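# Nest the wooden boxes upright, largest on table

## Task

Put every open wooden box inside the next larger one, so that each rests flat with its opening pointing up. Some boxes may begin tipped on a side or upside down. The largest box must finish standing upright on the table.

## Robot and tools

Robot: two arms. left_arm carries a five-finger left hand, right_arm a right hand. In the scene frame the left base is at (-0.046, +0.357, 0) m and the right base at (+0.018, -0.480, 0) m, yawed very slightly (quat_wxyz +1.000, 0, 0, +0.012).

Frames: the scene frame has its origin at table-top height, midway between the nominal bases, +z up, +x out over the table, and left_arm on the +y side. The table and cam_high use the scene frame. Each arm reports its hand pose, velocities, Hand target and wrist camera pose in its own base frame, and its offsets run along its own base axes, with turns about the Hand target position.

Hand point: it sits 0.15 m out from the wrist flange along the fingers and 0.05 m in front of the palm. Its +z runs along straight fingers and +y points out of the palm. For the right hand +x points across the palm away from the thumb; for the left hand +x points toward the thumb. Straight fingertips reach 0.06 to 0.07 m past the point. With fingers level the wrist can hang below the point (about 0.11 m palm down, 0.23 m palm up) and reach the table first. A bracket on the little-finger side of the wrist can also strike things. A thumb turned in front of the palm lets the hand close on things about 0.035 to 0.065 m thick, or a handle down to about 0.025 m.

The row: every command row has 28 numbers, each in [-1, 1], always covering both arms: left dx, dy, dz, rx, ry, rz, then the left hand's little, ring, middle, index, thumb_bend, thumb_turn, force_limit, speed, then the same 14 for the right arm. The six pose numbers are an offset, not a pose. They count from that arm's Hand target as it stands when the action or move begins, and 1.0 equals 0.6 m or 180 degrees. rx, ry, rz form a single rotation vector. Sending the same offset again moves the arm further. Six zeros re-request the current Hand target. The hand numbers are absolute targets: +1 is straight or open and -1 is curled or closed. For thumb_turn, -1 puts the thumb in front of the palm opposite the fingers and +1 puts it beside the palm. force_limit maps -1 to about 0 N and +1 to 10 N at the fingertip (15 N for the two thumb motors). speed runs from almost zero at -1 to full at +0.48 and above. Close at -0.94 or lower for a gentle grip. No value means leave the hand alone. To keep a hand as it is, repeat the eight hand numbers of its last executed row. If nothing has been sent to it yet this scene, use its hand_measured plus hand_force_limit and hand_speed.

Tools:
- execute_actions(actions, cameras): actions is a list of actions. Each action is up to 15 rows, one row per 1/30 s step. A shorter action holds its last row for the remaining steps. Every row counts from the action's starting Hand target. An empty list returns images.
- move(target, speed, blend, stop_force, zero, blocking, cameras): target is one 28-number row or a list of up to 15 rows. In a list, every row is an offset from the same starting Hand targets, and every row should carry the same hand numbers. Each hand point follows a straight path. speed is in m/s, from 0.002 to 3.6 with a default of 0.25, and turning is capped at twice that in rad/s. speed can be one number or one per target. blend is a corner radius in m (0 means a full stop at each target). stop_force is in N, from 3 to 120, and ends an arm's path when its wrist sensor feels that much push against the motion. Don't rely on it while the hand is turning or for light or loose objects. zero chooses whether the force baseline is reset first. blocking=false returns after about 0.5 s and cannot be combined with stop_force. A move lasts at most 10 s, and the paths neither avoid obstacles nor slow near them. The result adds a move: line: done, off_target, moving, held or fault, plus limits=paced (pose clipped) or limits=held (steps withheld).
- wait(seconds 0 to 10, cameras); stop(cameras) brakes a running move.
- zoom_image(camera, region [x0, y0, x1, y1] in pixels, at most 504 by 504), for cam_high, cam_left_wrist or cam_right_wrist (each 896x504).
- show_instructions(); zero_wrist_force(arm); finished_scene(scene 1 or 2).

Results: end_effector_position (m), end_effector_quat_wxyz and velocities, all in the arm's base frame. Hand target is the last commanded pose after clipping, and the hand often rests a little short of it. The results also give Joint positions and torques, and Wrist force and Wrist torque along the end-effector axes, with a peak line. hand_measured, hand_stopped_by (moving, target, force, stalled, fault) and hand_load_n follow the motor order, and a positive load means something is pushing the finger open. Each step, commanded orientation is clipped to 32 degrees from the measured one. Printed poses can be off by a few centimetres.

Avoid: pushing past a firm contact, because the arms are stiff. An arm stops for 10 s if contact torque reaches 142 N m (shoulder, elbow) or 26.6 N m (wrists), or if outside force reaches roughly 150 N. Keep the arms from pressing on each other, and never close one hand on the other's fingers. Paths near an arm's own base can flip its shoulder, so go around it. Motors above 70 °C raise MOTOR HOT, and at 85 °C the arm is braked. Don't drop, slam or fling boxes, and don't overload fingers. Anything falling off the table, or left off it, fails the scene.

Each tool is called after "Call:" as name(argument=value, ...), one argument or row to a line, values as JSON.

Reference images:

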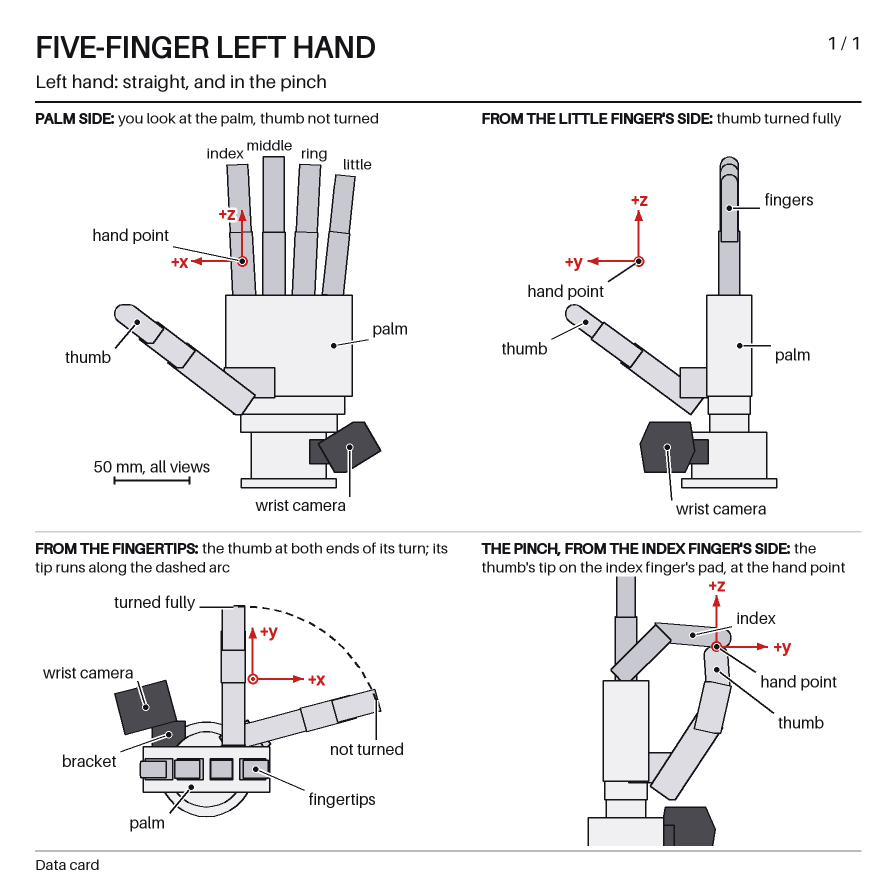

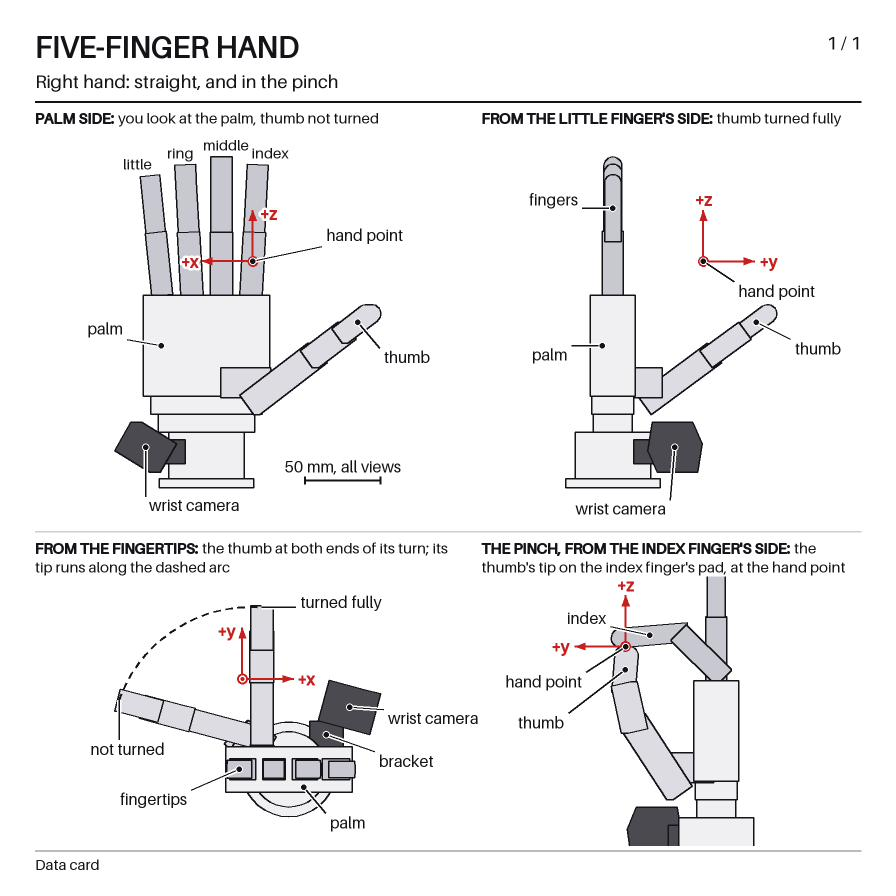

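## Session

Call:
execute_actions(
  actions=[],
)

Scene clock: 0.00 s.
left_arm: end_effector_position=(+0.8845, +0.1952, +0.3256) hand_measured=(+1.000, +1.000, +1.000, +1.000, +1.000, +1.000) hand_load_n=(+0.0, +0.0, +0.0, +0.0, +0.0, +0.0) hand_stopped_by=(target, target, target, target, target, target) hand_force_limit=0.00 hand_speed=-0.80 end_effector_quat_wxyz=(+0.619, +0.473, +0.469, +0.416) | right_arm: end_effector_position=(+0.6517, +0.0295, +0.3988) hand_measured=(+1.000, +1.000, +1.000, +1.000, +1.000, +1.000) hand_load_n=(+0.0, +0.0, +0.0, +0.0, -0.5, +0.0) hand_stopped_by=(target, target, target, target, target, target) hand_force_limit=0.00 hand_speed=-0.80 end_effector_quat_wxyz=(-0.466, +0.690, +0.206, +0.514)
Joint positions: left_arm=[3.649 -2.278 -1.235 3.661 -0.871 -0.284] | right_arm=[-0.582 -1.074 1.453 1.982 0.054 -0.344]
Joint velocities: within noise
Joint torques (N m): no reading
Wrist force (N): no reading
Wrist torque (N m): no reading
Wrist force, peak (N): no reading
Hand target: left_arm +0.8845, +0.1952, +0.3256; +0.619, +0.473, +0.469, +0.416 | right_arm +0.6517, +0.0295, +0.3988; -0.466, +0.690, +0.206, +0.514

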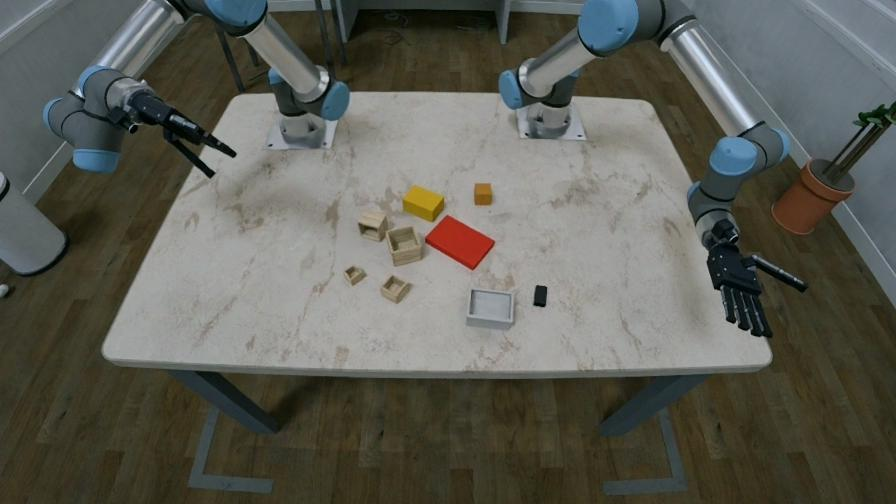

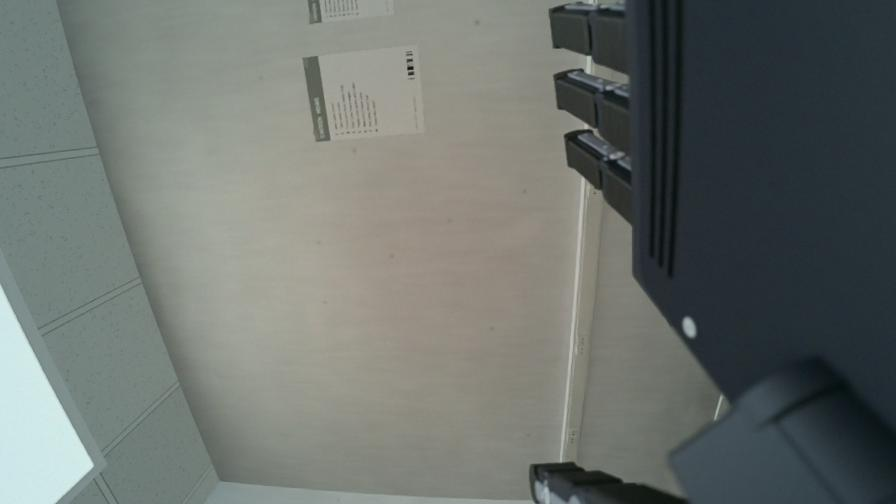

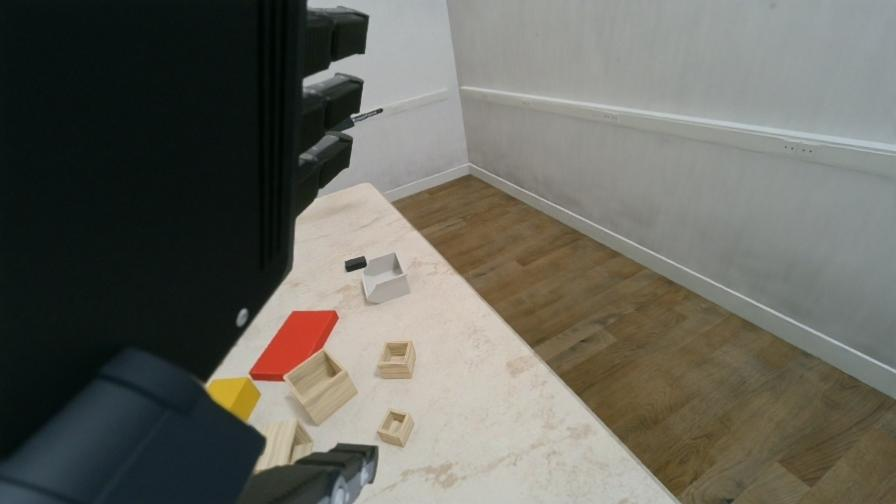

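Call:
zoom_image(
  camera="cam_high",
  region=[320, 160, 560, 340],
)

Call:
zoom_image(
  camera="cam_right_wrist",
  region=[200, 230, 480, 504],
)

Scaled by 2.100 from the camera's 896x504 image, which has a finer 1280x720 frame.

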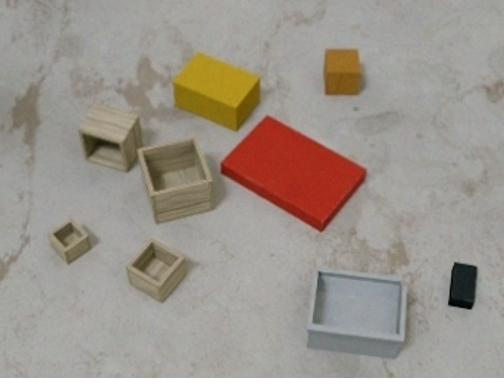

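Scaled by 1.800 from the camera's 896x504 image, which has a finer 1280x720 frame.

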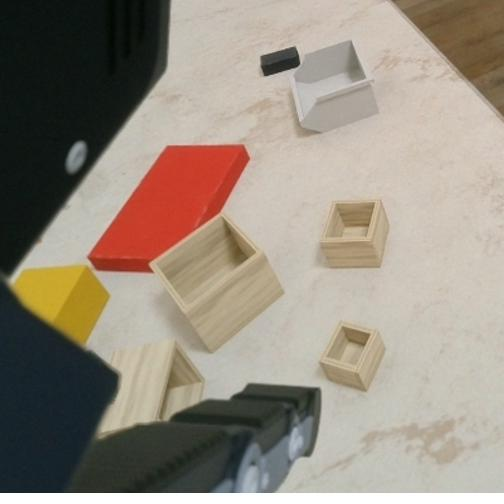

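Call:
zoom_image(
  camera="cam_high",
  region=[340, 195, 440, 315],
)

Call:
zoom_image(
  camera="cam_high",
  region=[350, 200, 430, 270],
)

Call:
zoom_image(
  camera="cam_high",
  region=[335, 255, 415, 315],
)

Scaled by 4.200 from the camera's 896x504 image, which has a finer 1280x720 frame.

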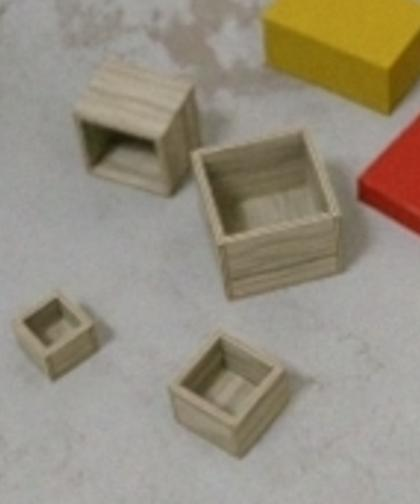

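Scaled by 6.300 from the camera's 896x504 image, which has a finer 1280x720 frame.

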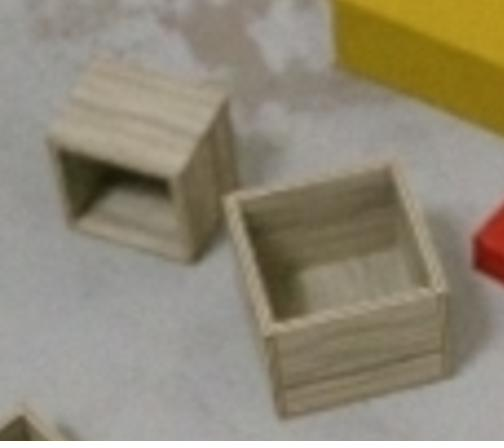

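Scaled by 6.300 from the camera's 896x504 image, which has a finer 1280x720 frame.

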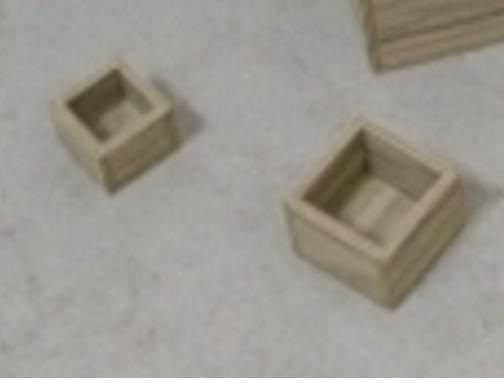

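Call:
move(
  target=[0,0,0,0,0,0,1,1,1,1,1,1,0,-0.8,-0.338,0.4318,-0.398,0.027,0.371,-0.0475,1,1,1,1,1,-1,-0.4,-0.3],
  cameras=["all"],
)

Scene clock: 45.37 s.
left_arm: end_effector_position=(+0.8845, +0.1952, +0.3256) hand_measured=(+1.000, +1.000, +1.000, +1.000, +1.000, +1.000) hand_load_n=(+0.0, +0.0, +0.0, +0.0, +0.0, +0.0) hand_stopped_by=(target, target, target, target, target, target) hand_force_limit=0.00 hand_speed=-0.80 end_effector_quat_wxyz=(+0.619, +0.473, +0.469, +0.416) | right_arm: end_effector_position=(+0.4489, +0.2886, +0.1600) hand_measured=(+1.000, +1.000, +1.000, +1.000, +1.000, -1.000) hand_load_n=(+0.0, +0.0, +0.0, +0.0, +0.0, +0.0) hand_stopped_by=(target, target, target, target, target, target) hand_force_limit=-0.40 hand_speed=-0.30 end_effector_quat_wxyz=(-0.492, +0.852, -0.153, +0.089)
Joint positions: left_arm=[3.649 -2.278 -1.235 3.661 -0.871 -0.284] | right_arm=[-0.074 -1.221 1.702 0.64 0.588 2.097]
Joint torques (N m): left_arm=[-2.01 48.04 19.33 1.38 -0.16 -0.06] | right_arm=[-1.42 -38 -31.82 3.99 -3.26 2.02]
Wrist force (N): left_arm=[-0.1 0.2 -0.1] | right_arm=[0.4 0.3 0.5]
Wrist torque (N m): left_arm=[0.02 0.00 -0.01] | right_arm=[-0.01 -0.13 0.19]
Wrist force, peak (N): left_arm=[0.1 0.2 -0.6] | right_arm=[-0.5 0.8 1.6]
Hand target: left_arm +0.8845, +0.1952, +0.3256; +0.619, +0.473, +0.469, +0.416 | right_arm +0.4489, +0.2886, +0.1600; -0.492, +0.852, -0.154, +0.089
Off the commanded pose: left_arm 0.000 m, 0 deg | right_arm 0.000 m, 0 deg.
move: done
camera_calibration:
cam_right_wrist: T_world_to_cam=[[0.0926298, -0.49528, -0.863781, 0.245442], [-0.964201, -0.261098, 0.0463111, 0.499577], [-0.248468, 0.828569, -0.501735, 0.0656825], [0, 0, 0, 1]] pos_world=[0.475277, 0.197578, 0.221827]

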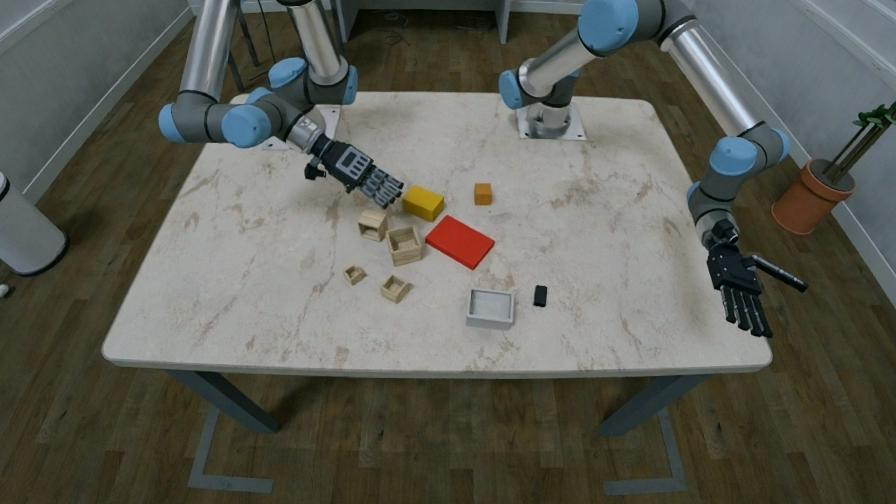

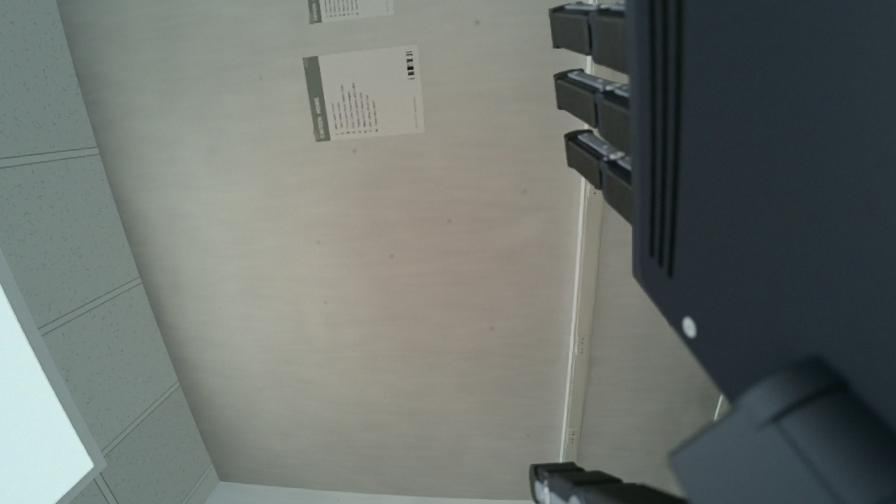

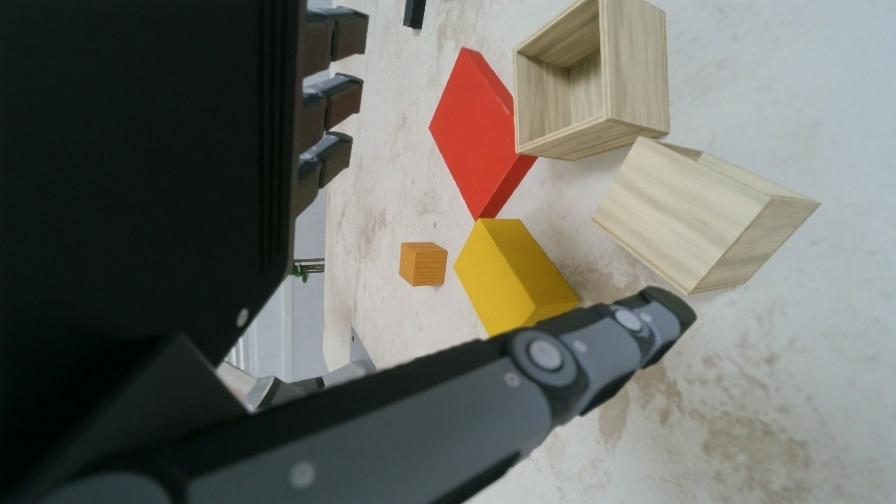

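Call:
zoom_image(
  camera="cam_right_wrist",
  region=[500, 0, 840, 340],
)

Call:
zoom_image(
  camera="cam_high",
  region=[340, 140, 460, 260],
)

Scaled by 1.482 from the camera's 896x504 image, which has a finer 1280x720 frame.

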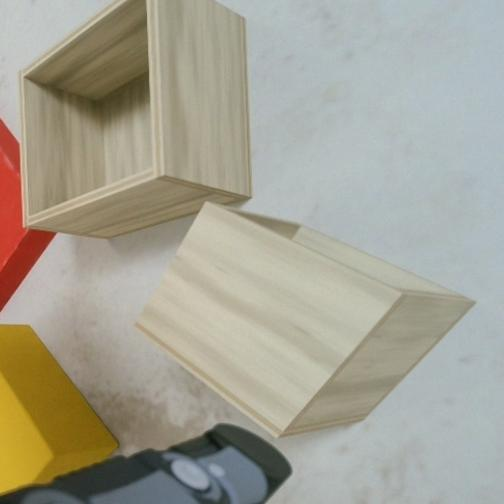

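Scaled by 4.200 from the camera's 896x504 image, which has a finer 1280x720 frame.

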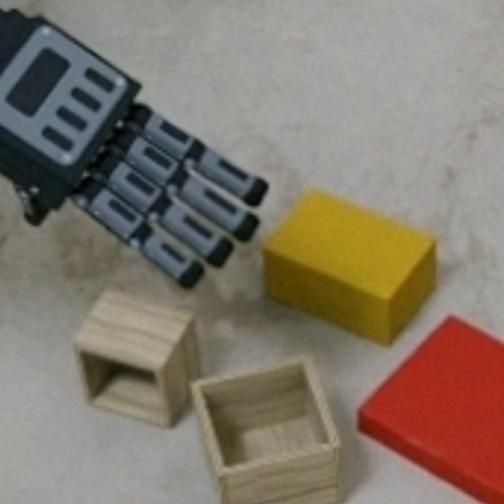

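Call:
move(
  target=[0,0,0,0,0,0,1,1,1,1,1,1,0,-0.8,0.0009,0.0023,-0.18,0,0,0,1,1,1,1,1,-1,-0.4,-0.3],
  speed=0.12,
  stop_force=10,
  cameras=["cam_high","cam_right_wrist"],
)

Call:
zoom_image(
  camera="cam_high",
  region=[340, 170, 440, 270],
)

Scene clock: 52.70 s.
left_arm: end_effector_position=(+0.8845, +0.1952, +0.3256) hand_measured=(+1.000, +1.000, +1.000, +1.000, +1.000, +1.000) hand_load_n=(+0.0, +0.0, +0.0, +0.0, +0.0, +0.0) hand_stopped_by=(target, target, target, target, target, target) hand_force_limit=0.00 hand_speed=-0.80 end_effector_quat_wxyz=(+0.619, +0.473, +0.469, +0.416) | right_arm: end_effector_position=(+0.4494, +0.2900, +0.0520) hand_measured=(+1.000, +1.000, +1.000, +1.000, +1.000, -1.000) hand_load_n=(+0.0, +0.0, +0.0, +0.0, +0.0, +0.0) hand_stopped_by=(target, target, target, target, target, target) hand_force_limit=-0.40 hand_speed=-0.30 end_effector_quat_wxyz=(-0.492, +0.852, -0.154, +0.089)
Joint positions: left_arm=[3.649 -2.278 -1.235 3.661 -0.871 -0.284] | right_arm=[-0.071 -1.073 1.807 0.381 0.59 2.103]
Joint torques (N m): left_arm=[-0.16 50.26 18.87 1.57 -0.06 -0.09] | right_arm=[-0.22 -30.06 -27.2 -0.58 -0.25 -2.21]
Wrist force (N): left_arm=[0.1 0.1 -0.2] | right_arm=[0.2 0.4 0.4]
Wrist torque (N m): left_arm=[0.03 -0.03 0.00] | right_arm=[-0.02 -0.11 0.00]
Wrist force, peak (N): left_arm=[-0.4 0.5 -0.3] | right_arm=[0.6 1.4 1.0]
Hand target: left_arm +0.8845, +0.1952, +0.3256; +0.619, +0.473, +0.469, +0.416 | right_arm +0.4494, +0.2900, +0.0520; -0.492, +0.852, -0.154, +0.089
Off the commanded pose: left_arm 0.000 m, 0 deg | right_arm 0.000 m, 0 deg.
move: done
camera_calibration:
cam_right_wrist: T_world_to_cam=[[0.0924803, -0.495252, -0.863813, 0.152947], [-0.964236, -0.260954, 0.0463817, 0.505498], [-0.248386, 0.82863, -0.501674, 0.0104761], [0, 0, 0, 1]] pos_world=[0.475877, 0.198978, 0.113927]
Images, in order (width x height): cam_high 896x504, cam_right_wrist 896x504.

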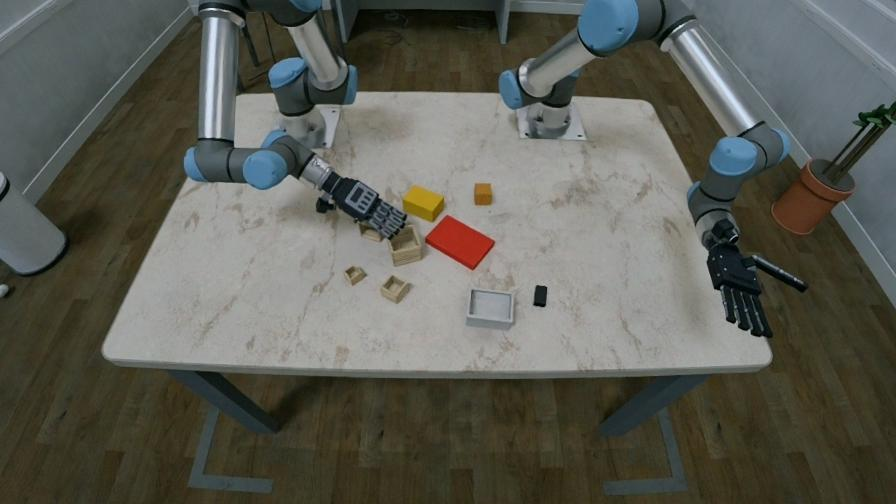

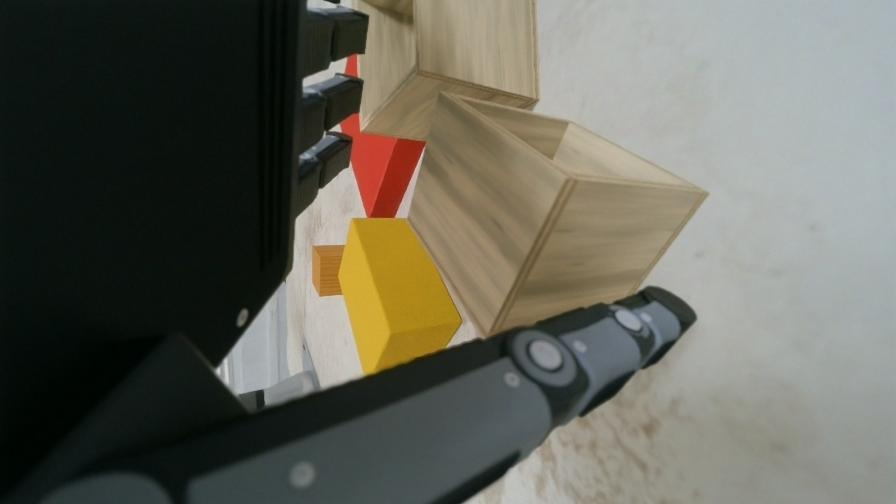

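Scaled by 5.040 from the camera's 896x504 image, which has a finer 1280x720 frame.

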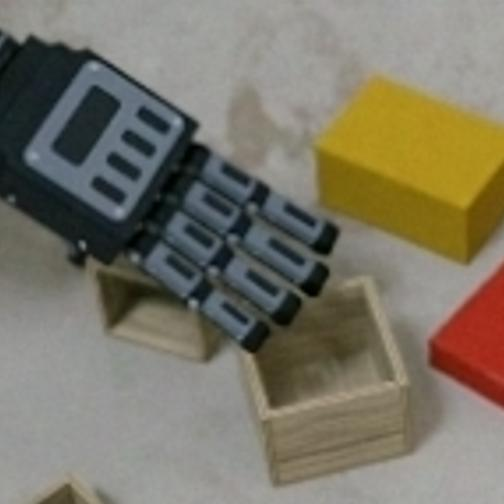

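Call:
move(
  target=[0,0,0,0,0,0,1,1,1,1,1,1,0,-0.8,0,0,0,0,0,0,1,1,0.4,0.4,0.8,-1,-0.6,-0.7],
  cameras=["cam_right_wrist"],
)

Scene clock: 54.33 s.
left_arm: end_effector_position=(+0.8845, +0.1952, +0.3256) hand_measured=(+1.000, +1.000, +1.000, +1.000, +1.000, +1.000) hand_load_n=(+0.0, +0.0, +0.0, +0.0, +0.0, +0.0) hand_stopped_by=(target, target, target, target, target, target) hand_force_limit=0.00 hand_speed=-0.80 end_effector_quat_wxyz=(+0.619, +0.473, +0.469, +0.416) | right_arm: end_effector_position=(+0.4494, +0.2900, +0.0520) hand_measured=(+1.000, +1.000, +0.868, +0.400, +0.800, -1.000) hand_load_n=(+0.0, +0.0, +13.0, +0.0, +0.0, +0.0) hand_stopped_by=(target, target, force, target, target, target) hand_force_limit=-0.60 hand_speed=-0.70 end_effector_quat_wxyz=(-0.492, +0.852, -0.154, +0.089)
Joint positions: left_arm=[3.649 -2.278 -1.235 3.661 -0.871 -0.284] | right_arm=[-0.071 -1.073 1.807 0.381 0.59 2.103]
Joint torques (N m): left_arm=[-1.07 48.56 20.37 1.24 -0.26 -0.22] | right_arm=[-13.2 -29.95 -18.72 0.29 2.19 -2.03]
Wrist force (N): left_arm=[-0.1 0.2 -0.2] | right_arm=[-0.8 -7.8 -0.8]
Wrist torque (N m): left_arm=[0.04 0.01 -0.02] | right_arm=[0.42 -0.17 -0.21]
Wrist force, peak (N): left_arm=[-0.3 0.4 -0.5] | right_arm=[-0.9 -9.3 -0.7]
Hand target: left_arm +0.8845, +0.1952, +0.3256; +0.619, +0.473, +0.469, +0.416 | right_arm +0.4494, +0.2900, +0.0520; -0.492, +0.852, -0.154, +0.089
Off the commanded pose: left_arm 0.000 m, 0 deg | right_arm 0.000 m, 0 deg.
move: done
camera_calibration:
cam_right_wrist: T_world_to_cam=[[0.0924678, -0.495211, -0.863838, 0.152948], [-0.964243, -0.260932, 0.0463684, 0.505498], [-0.248365, 0.828662, -0.501631, 0.010455], [0, 0, 0, 1]] pos_world=[0.475877, 0.198978, 0.113928]
Images, in order (width x height): cam_right_wrist 896x504.

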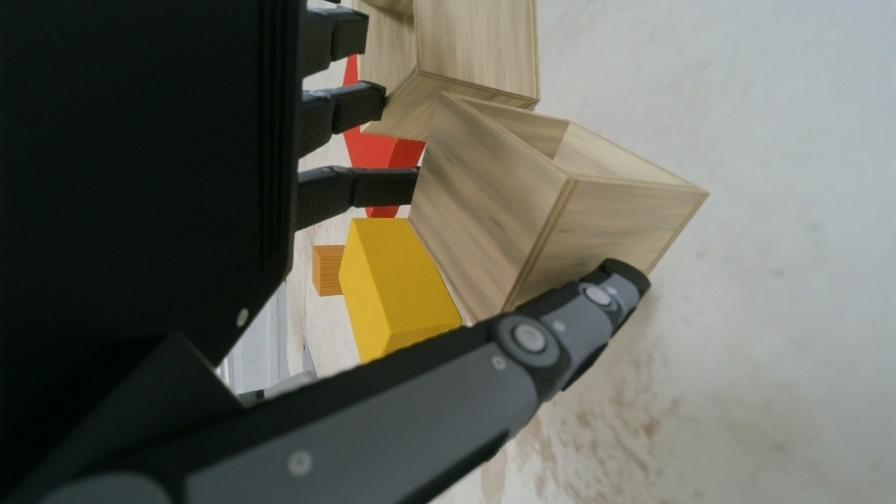

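Call:
move(
  target=[0,0,0,0,0,0,1,1,1,1,1,1,0,-0.8,0,0,0,0,0,0,1,1,1,0.4,0.8,-1,-0.6,-0.6],
)

Call:
move(
  target=[0,0,0,0,0,0,1,1,1,1,1,1,0,-0.8,0,0,0,0,0,0,1,1,1,-0.2,0.65,-1,-0.7,-0.92],
  cameras=["cam_high","cam_right_wrist"],
)

Scene clock: 55.87 s.
left_arm: end_effector_position=(+0.8845, +0.1952, +0.3256) hand_measured=(+1.000, +1.000, +1.000, +1.000, +1.000, +1.000) hand_load_n=(+0.0, +0.0, +0.0, +0.0, +0.0, +0.0) hand_stopped_by=(target, target, target, target, target, target) hand_force_limit=0.00 hand_speed=-0.80 end_effector_quat_wxyz=(+0.619, +0.473, +0.469, +0.416) | right_arm: end_effector_position=(+0.4495, +0.2900, +0.0520) hand_measured=(+1.000, +1.000, +1.000, +0.400, +0.800, -1.000) hand_load_n=(+0.0, +0.0, +0.0, +0.0, +0.0, +0.0) hand_stopped_by=(target, target, target, target, target, target) hand_force_limit=-0.60 hand_speed=-0.60 end_effector_quat_wxyz=(-0.492, +0.852, -0.154, +0.089)
Joint positions: left_arm=[3.649 -2.278 -1.235 3.661 -0.871 -0.284] | right_arm=[-0.071 -1.073 1.807 0.381 0.59 2.103]
Joint torques (N m): left_arm=[-1.64 48.32 19.74 1.16 -0.2 -0.24] | right_arm=[-10.22 -27.97 -4.2 1.79 -3.24 -2.01]
Wrist force (N): left_arm=[0.2 0.1 -0.3] | right_arm=[0.0 0.5 0.5]
Wrist torque (N m): left_arm=[0.02 -0.03 0.01] | right_arm=[-0.01 -0.08 -0.01]
Wrist force, peak (N): left_arm=[0.2 0.2 -0.6] | right_arm=[-0.7 -8.1 -0.7]
Hand target: left_arm +0.8845, +0.1952, +0.3256; +0.619, +0.473, +0.469, +0.416 | right_arm +0.4494, +0.2900, +0.0520; -0.492, +0.852, -0.154, +0.089
Off the commanded pose: left_arm 0.000 m, 0 deg | right_arm 0.000 m, 0 deg.
move: done

Scene clock: 56.90 s.
left_arm: end_effector_position=(+0.8845, +0.1952, +0.3256) hand_measured=(+1.000, +1.000, +1.000, +1.000, +1.000, +1.000) hand_load_n=(+0.0, +0.0, +0.0, +0.0, +0.0, +0.0) hand_stopped_by=(target, target, target, target, target, target) hand_force_limit=0.00 hand_speed=-0.80 end_effector_quat_wxyz=(+0.619, +0.473, +0.469, +0.416) | right_arm: end_effector_position=(+0.4494, +0.2900, +0.0520) hand_measured=(+1.000, +1.000, +1.000, +0.230, +0.714, -1.000) hand_load_n=(+0.0, +0.0, +0.0, +2.5, +3.0, -1.0) hand_stopped_by=(target, target, target, force, force, target) hand_force_limit=-0.70 hand_speed=-0.92 end_effector_quat_wxyz=(-0.492, +0.852, -0.154, +0.089)
Joint positions: left_arm=[3.649 -2.278 -1.235 3.661 -0.871 -0.284] | right_arm=[-0.071 -1.073 1.807 0.381 0.59 2.103]
Joint torques (N m): left_arm=[-0.69 49.65 20.11 1.16 -0.15 -0.12] | right_arm=[-4.57 -28.27 -0.76 2.63 -3.18 -1.93]
Wrist force (N): left_arm=[-0.1 0.0 -0.5] | right_arm=[-0.2 -0.3 0.5]
Wrist torque (N m): left_arm=[0.03 -0.01 0.00] | right_arm=[-0.06 -0.08 -0.01]
Wrist force, peak (N): left_arm=[0.0 0.1 -0.6] | right_arm=[0.0 0.6 0.8]
Hand target: left_arm +0.8845, +0.1952, +0.3256; +0.619, +0.473, +0.469, +0.416 | right_arm +0.4494, +0.2900, +0.0520; -0.492, +0.852, -0.154, +0.089
Off the commanded pose: left_arm 0.000 m, 0 deg | right_arm 0.000 m, 0 deg.
move: done
camera_calibration:
cam_right_wrist: T_world_to_cam=[[0.0924678, -0.495211, -0.863838, 0.152948], [-0.964243, -0.260932, 0.0463684, 0.505498], [-0.248365, 0.828662, -0.501631, 0.010455], [0, 0, 0, 1]] pos_world=[0.475877, 0.198978, 0.113928]
Images, in order (width x height): cam_high 896x504, cam_right_wrist 896x504.

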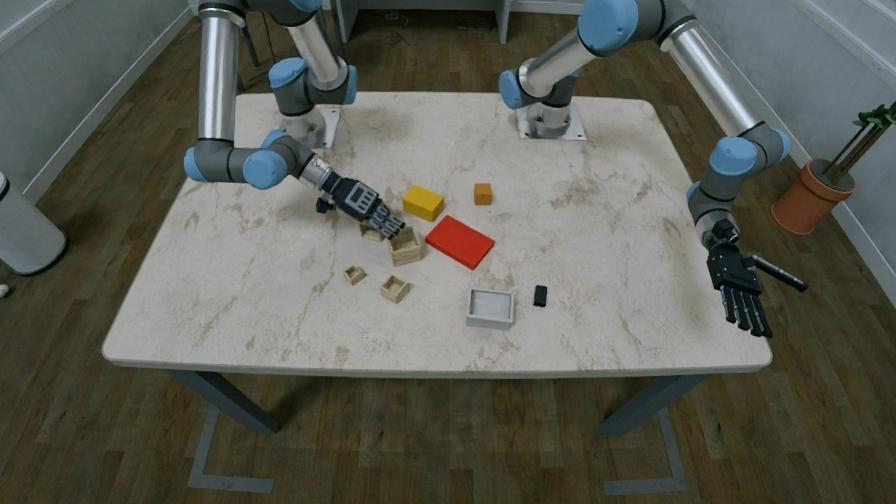

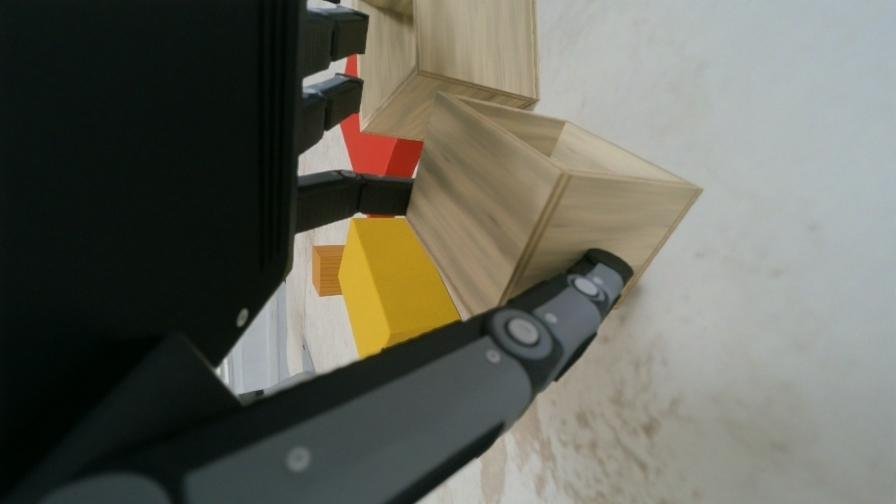

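Call:
move(
  target=[0,0,0,0,0,0,1,1,1,1,1,1,0,-0.8,-0.035,-0.0937,0,0,0,0,1,1,1,-0.2,0.65,-1,-0.7,-0.92],
  speed=0.08,
  cameras=["cam_high","cam_right_wrist"],
)

Call:
zoom_image(
  camera="cam_high",
  region=[320, 180, 440, 300],
)

Scene clock: 59.07 s.
left_arm: end_effector_position=(+0.8845, +0.1952, +0.3256) hand_measured=(+1.000, +1.000, +1.000, +1.000, +1.000, +1.000) hand_load_n=(+0.5, +0.0, +0.0, +0.0, +0.0, +0.0) hand_stopped_by=(target, target, target, target, target, target) hand_force_limit=0.00 hand_speed=-0.80 end_effector_quat_wxyz=(+0.619, +0.473, +0.469, +0.416) | right_arm: end_effector_position=(+0.4284, +0.2338, +0.0520) hand_measured=(+1.000, +1.000, +1.000, +0.230, +0.714, -1.000) hand_load_n=(+0.0, +0.0, +0.0, +2.0, +3.0, -0.5) hand_stopped_by=(target, target, target, force, force, target) hand_force_limit=-0.70 hand_speed=-0.92 end_effector_quat_wxyz=(-0.492, +0.852, -0.154, +0.089)
Joint positions: left_arm=[3.649 -2.278 -1.235 3.661 -0.871 -0.284] | right_arm=[-0.222 -1.081 1.897 0.526 0.538 1.836]
Joint torques (N m): left_arm=[-0.64 48.72 20.13 1.16 -0.18 -0.03] | right_arm=[1.66 -27.66 -27.53 1.3 0.88 -1.79]
Wrist force (N): left_arm=[-0.1 0.0 -0.5] | right_arm=[0.0 0.6 0.5]
Wrist torque (N m): left_arm=[0.04 -0.01 -0.01] | right_arm=[0.03 -0.07 -0.02]
Wrist force, peak (N): left_arm=[0.1 0.3 -0.6] | right_arm=[-0.1 -2.8 1.0]
Hand target: left_arm +0.8845, +0.1952, +0.3256; +0.619, +0.473, +0.469, +0.416 | right_arm +0.4284, +0.2338, +0.0520; -0.492, +0.852, -0.154, +0.089
Off the commanded pose: left_arm 0.000 m, 0 deg | right_arm 0.000 m, 0 deg.
move: done
camera_calibration:
cam_right_wrist: T_world_to_cam=[[0.0922291, -0.495191, -0.863875, 0.127178], [-0.964239, -0.260903, 0.0466111, 0.470455], [-0.248469, 0.828683, -0.501545, 0.05182], [0, 0, 0, 1]] pos_world=[0.454777, 0.142778, 0.113927]
Images, in order (width x height): cam_high 896x504, cam_right_wrist 896x504.

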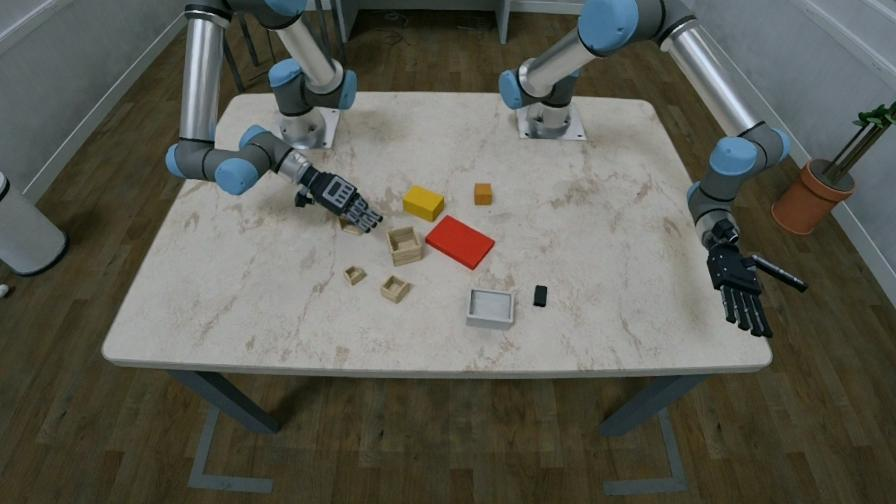

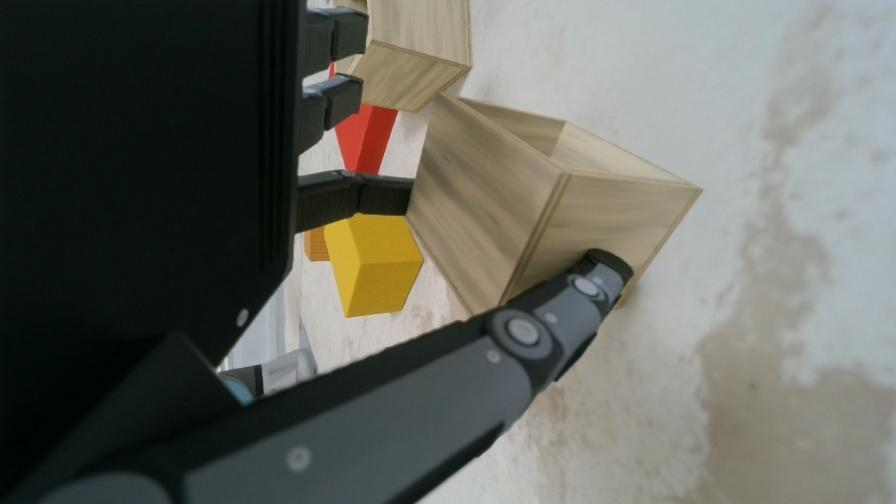

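Scaled by 4.200 from the camera's 896x504 image, which has a finer 1280x720 frame.

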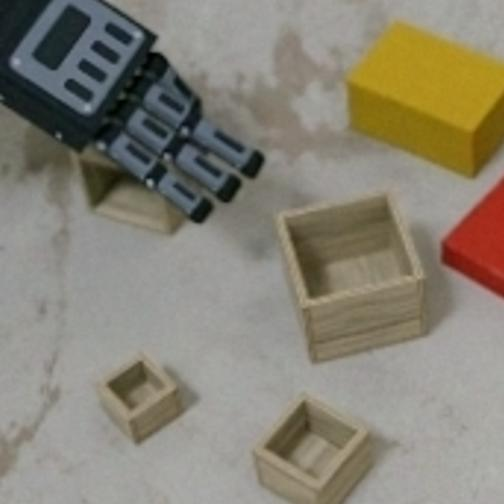

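Call:
move(
  target=[0,0,0,0,0,0,1,1,1,1,1,1,0,-0.8,0,0,0,0,0,0,1,1,0.4,-0.2,0.65,-1,-0.6,-0.6],
)

Call:
move(
  target=[0,0,0,0,0,0,1,1,1,1,1,1,0,-0.8,0,0,0,0,0,0,1,1,-0.2,-0.22,0.64,-1,-0.6,-0.92],
  cameras=["cam_high","cam_right_wrist"],
)

Scene clock: 60.77 s.
left_arm: end_effector_position=(+0.8845, +0.1952, +0.3256) hand_measured=(+1.000, +1.000, +1.000, +1.000, +1.000, +1.000) hand_load_n=(+0.0, +0.5, +0.0, +0.0, +0.0, +0.0) hand_stopped_by=(target, target, target, target, target, target) hand_force_limit=0.00 hand_speed=-0.80 end_effector_quat_wxyz=(+0.619, +0.473, +0.469, +0.416) | right_arm: end_effector_position=(+0.4284, +0.2338, +0.0520) hand_measured=(+1.000, +1.000, +0.400, +0.230, +0.714, -1.000) hand_load_n=(+0.0, +0.0, +0.0, +2.0, +3.0, -0.5) hand_stopped_by=(target, target, target, force, force, target) hand_force_limit=-0.60 hand_speed=-0.60 end_effector_quat_wxyz=(-0.492, +0.852, -0.154, +0.089)
Joint positions: left_arm=[3.649 -2.278 -1.235 3.661 -0.871 -0.284] | right_arm=[-0.222 -1.081 1.897 0.526 0.538 1.836]
Joint torques (N m): left_arm=[-0.03 48.65 21.13 1.29 -0.23 -0.43] | right_arm=[-4.98 -27.1 -24.98 3.07 -0.01 0.11]
Wrist force (N): left_arm=[0.1 0.3 -0.2] | right_arm=[0.3 0.5 0.4]
Wrist torque (N m): left_arm=[0.05 -0.03 0.00] | right_arm=[0.04 -0.11 0.05]
Wrist force, peak (N): left_arm=[-0.1 -0.2 -0.6] | right_arm=[-0.2 0.8 0.4]
Hand target: left_arm +0.8845, +0.1952, +0.3256; +0.619, +0.473, +0.469, +0.416 | right_arm +0.4284, +0.2338, +0.0520; -0.492, +0.852, -0.154, +0.089
Off the commanded pose: left_arm 0.000 m, 0 deg | right_arm 0.000 m, 0 deg.
move: done

Scene clock: 61.83 s.
left_arm: end_effector_position=(+0.8845, +0.1952, +0.3256) hand_measured=(+1.000, +1.000, +1.000, +1.000, +1.000, +1.000) hand_load_n=(+0.0, +0.0, +0.0, +0.0, +0.0, +0.0) hand_stopped_by=(target, target, target, target, target, target) hand_force_limit=0.00 hand_speed=-0.80 end_effector_quat_wxyz=(+0.619, +0.473, +0.469, +0.416) | right_arm: end_effector_position=(+0.4284, +0.2338, +0.0520) hand_measured=(+1.000, +1.000, +0.222, +0.228, +0.714, -1.000) hand_load_n=(+0.0, +0.0, +4.0, +0.5, +5.0, +0.5) hand_stopped_by=(target, target, force, force, force, target) hand_force_limit=-0.60 hand_speed=-0.92 end_effector_quat_wxyz=(-0.492, +0.852, -0.154, +0.089)
Joint positions: left_arm=[3.649 -2.278 -1.235 3.661 -0.871 -0.284] | right_arm=[-0.222 -1.081 1.897 0.526 0.538 1.836]
Joint torques (N m): left_arm=[-1.35 48.95 18.1 1.3 -0.07 -0.28] | right_arm=[-9.36 -28.38 -23.38 1.35 -1.16 1.99]
Wrist force (N): left_arm=[0.2 0.5 -0.2] | right_arm=[-0.2 0.5 0.4]
Wrist torque (N m): left_arm=[0.08 -0.03 0.00] | right_arm=[0.04 -0.04 0.02]
Wrist force, peak (N): left_arm=[-0.4 0.2 -0.6] | right_arm=[-0.2 0.6 0.8]
Hand target: left_arm +0.8845, +0.1952, +0.3256; +0.619, +0.473, +0.469, +0.416 | right_arm +0.4284, +0.2338, +0.0520; -0.492, +0.852, -0.154, +0.089
Off the commanded pose: left_arm 0.000 m, 0 deg | right_arm 0.000 m, 0 deg.
move: done
camera_calibration:
cam_right_wrist: T_world_to_cam=[[0.0923975, -0.495275, -0.863808, 0.127096], [-0.964245, -0.260911, 0.0464556, 0.470573], [-0.248385, 0.82863, -0.501674, 0.0518287], [0, 0, 0, 1]] pos_world=[0.454877, 0.142778, 0.113927]
Images, in order (width x height): cam_high 896x504, cam_right_wrist 896x504.

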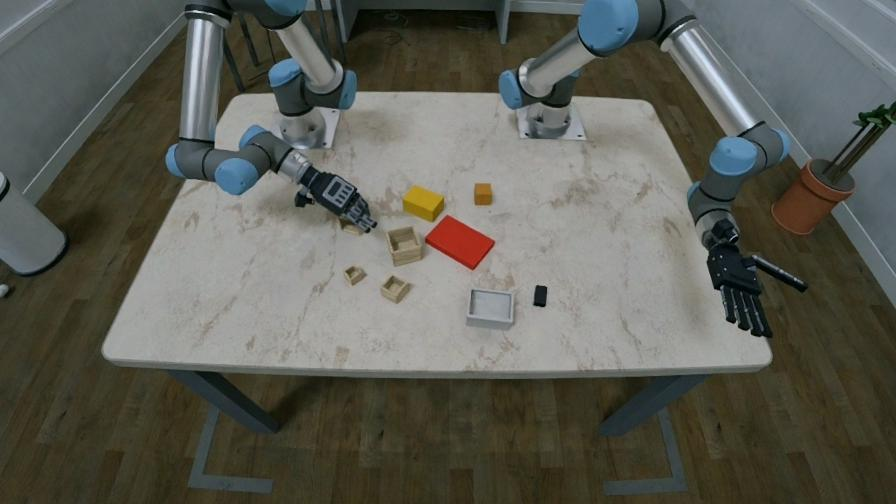

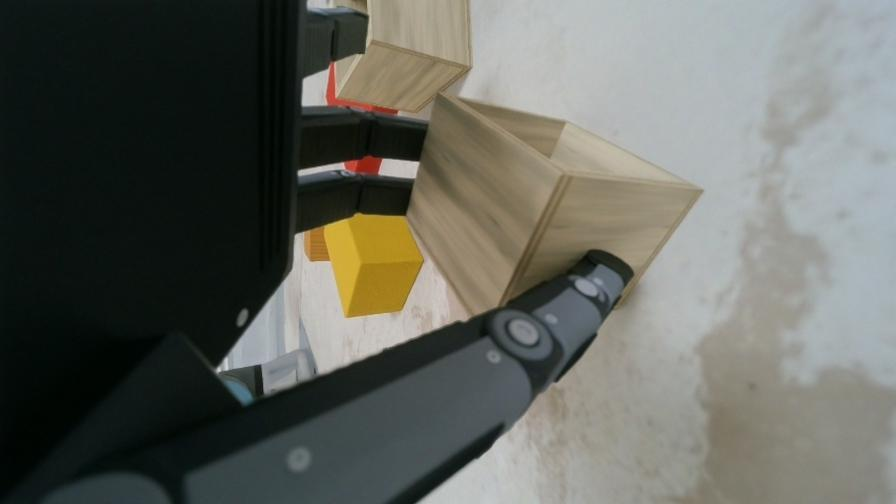

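Call:
move(
  target=[0,0,0,0,0,0,1,1,1,1,1,1,0,-0.8,0,0,0,0,0,0,1,1,-0.2,-0.26,0.64,-1,-0.6,-0.95],
)

Scene clock: 62.63 s.
left_arm: end_effector_position=(+0.8845, +0.1952, +0.3256) hand_measured=(+1.000, +1.000, +1.000, +1.000, +1.000, +1.000) hand_load_n=(+0.0, +0.5, +0.0, +0.0, +0.0, +0.0) hand_stopped_by=(target, target, target, target, target, target) hand_force_limit=0.00 hand_speed=-0.80 end_effector_quat_wxyz=(+0.619, +0.473, +0.469, +0.416) | right_arm: end_effector_position=(+0.4284, +0.2338, +0.0520) hand_measured=(+1.000, +1.000, +0.222, +0.226, +0.714, -1.000) hand_load_n=(+0.0, +0.0, +3.0, +2.5, +5.5, +0.5) hand_stopped_by=(target, target, force, force, force, target) hand_force_limit=-0.60 hand_speed=-0.95 end_effector_quat_wxyz=(-0.492, +0.852, -0.154, +0.089)
Joint positions: left_arm=[3.649 -2.278 -1.235 3.661 -0.871 -0.284] | right_arm=[-0.222 -1.081 1.897 0.526 0.538 1.836]
Joint torques (N m): left_arm=[-0.15 49.32 20.4 1.21 -0.25 -0.33] | right_arm=[-9.41 -28.38 -22.7 0.17 -2.06 2.02]
Wrist force (N): left_arm=[0.0 0.4 -0.3] | right_arm=[-0.2 -0.2 -0.1]
Wrist torque (N m): left_arm=[0.08 -0.01 -0.01] | right_arm=[0.01 -0.05 0.01]
Wrist force, peak (N): left_arm=[0.3 0.2 -0.5] | right_arm=[0.1 0.7 0.4]
Hand target: left_arm +0.8845, +0.1952, +0.3256; +0.619, +0.473, +0.469, +0.416 | right_arm +0.4284, +0.2338, +0.0520; -0.492, +0.852, -0.154, +0.089
Off the commanded pose: left_arm 0.000 m, 0 deg | right_arm 0.000 m, 0 deg.
move: done

Call:
move(
  target=[
    [0,0,0,0,0,0,1,1,1,1,1,1,0,-0.8,0,0,0,0,0,0,1,1,0.5,0.5,0.92,-1,-0.6,-0.6],
    [0,0,0,0,0,0,1,1,1,1,1,1,0,-0.8,0.0156,-0.0058,0,0.0583,0.1561,0,1,1,0.5,0.5,0.92,-1,-0.6,-0.6],
  ],
  speed=0.15,
  cameras=["cam_high","cam_right_wrist"],
)

Call:
zoom_image(
  camera="cam_high",
  region=[320, 180, 440, 300],
)

Scene clock: 69.97 s.
left_arm: end_effector_position=(+0.8845, +0.1952, +0.3256) hand_measured=(+1.000, +1.000, +1.000, +1.000, +1.000, +1.000) hand_load_n=(+0.0, +0.0, +0.0, +0.0, +0.0, +0.0) hand_stopped_by=(target, target, target, target, target, target) hand_force_limit=0.00 hand_speed=-0.80 end_effector_quat_wxyz=(+0.619, +0.473, +0.469, +0.416) | right_arm: end_effector_position=(+0.4379, +0.2302, +0.0520) hand_measured=(+1.000, +1.000, +0.500, +0.500, +0.920, -1.000) hand_load_n=(+0.0, +0.0, +0.0, +0.0, +0.0, +0.0) hand_stopped_by=(target, target, target, target, target, target) hand_force_limit=-0.60 hand_speed=-0.60 end_effector_quat_wxyz=(-0.516, +0.800, -0.276, -0.134)
Joint positions: left_arm=[3.649 -2.278 -1.235 3.661 -0.871 -0.284] | right_arm=[-0.25 -0.769 1.648 1.037 0.477 1.774]
Joint torques (N m): left_arm=[-0.77 49.18 19.53 1.15 -0.3 -0.45] | right_arm=[4.21 -47.79 2.82 2.78 0.88 1.98]
Wrist force (N): left_arm=[0.2 0.1 -0.3] | right_arm=[0.5 0.1 0.4]
Wrist torque (N m): left_arm=[0.03 -0.04 0.01] | right_arm=[-0.02 -0.16 0.14]
Wrist force, peak (N): left_arm=[-0.1 0.4 -0.6] | right_arm=[1.0 0.2 0.4]
Hand target: left_arm +0.8845, +0.1952, +0.3256; +0.619, +0.473, +0.469, +0.416 | right_arm +0.4378, +0.2303, +0.0520; -0.515, +0.800, -0.276, -0.134
Off the commanded pose: left_arm 0.000 m, 0 deg | right_arm 0.000 m, 0 deg.
move: done
camera_calibration:
cam_right_wrist: T_world_to_cam=[[-0.34435, -0.331983, -0.878186, 0.278761], [-0.840846, -0.307024, 0.445773, 0.414531], [-0.417613, 0.891921, -0.173423, 0.0995675], [0, 0, 0, 1]] pos_world=[0.486129, 0.131008, 0.077284]
Images, in order (width x height): cam_high 896x504, cam_right_wrist 896x504.

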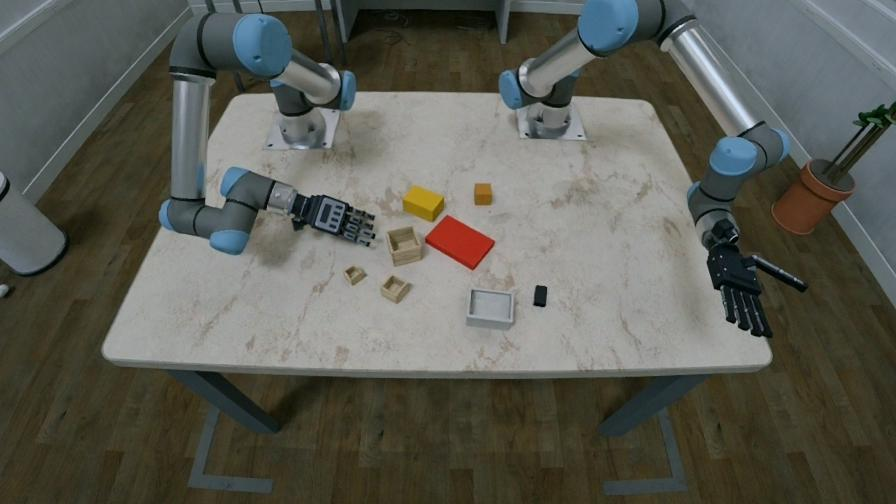

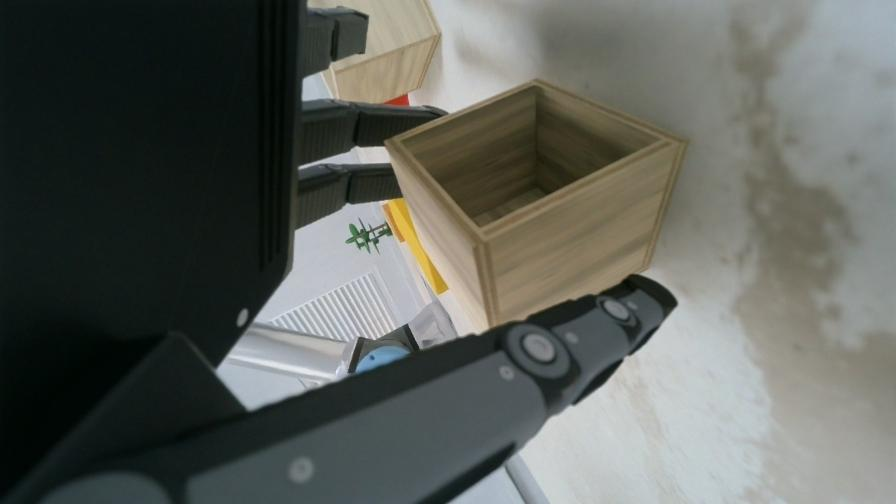

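Scaled by 4.200 from the camera's 896x504 image, which has a finer 1280x720 frame.

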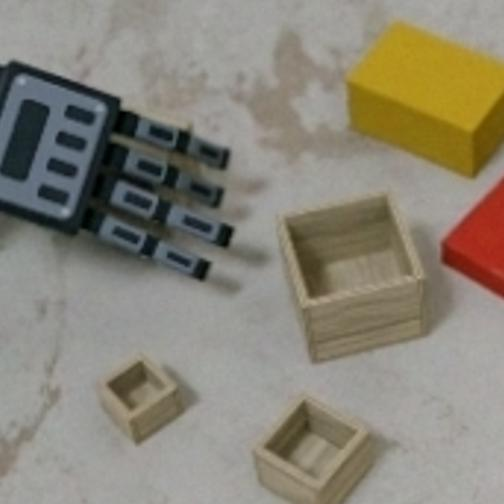

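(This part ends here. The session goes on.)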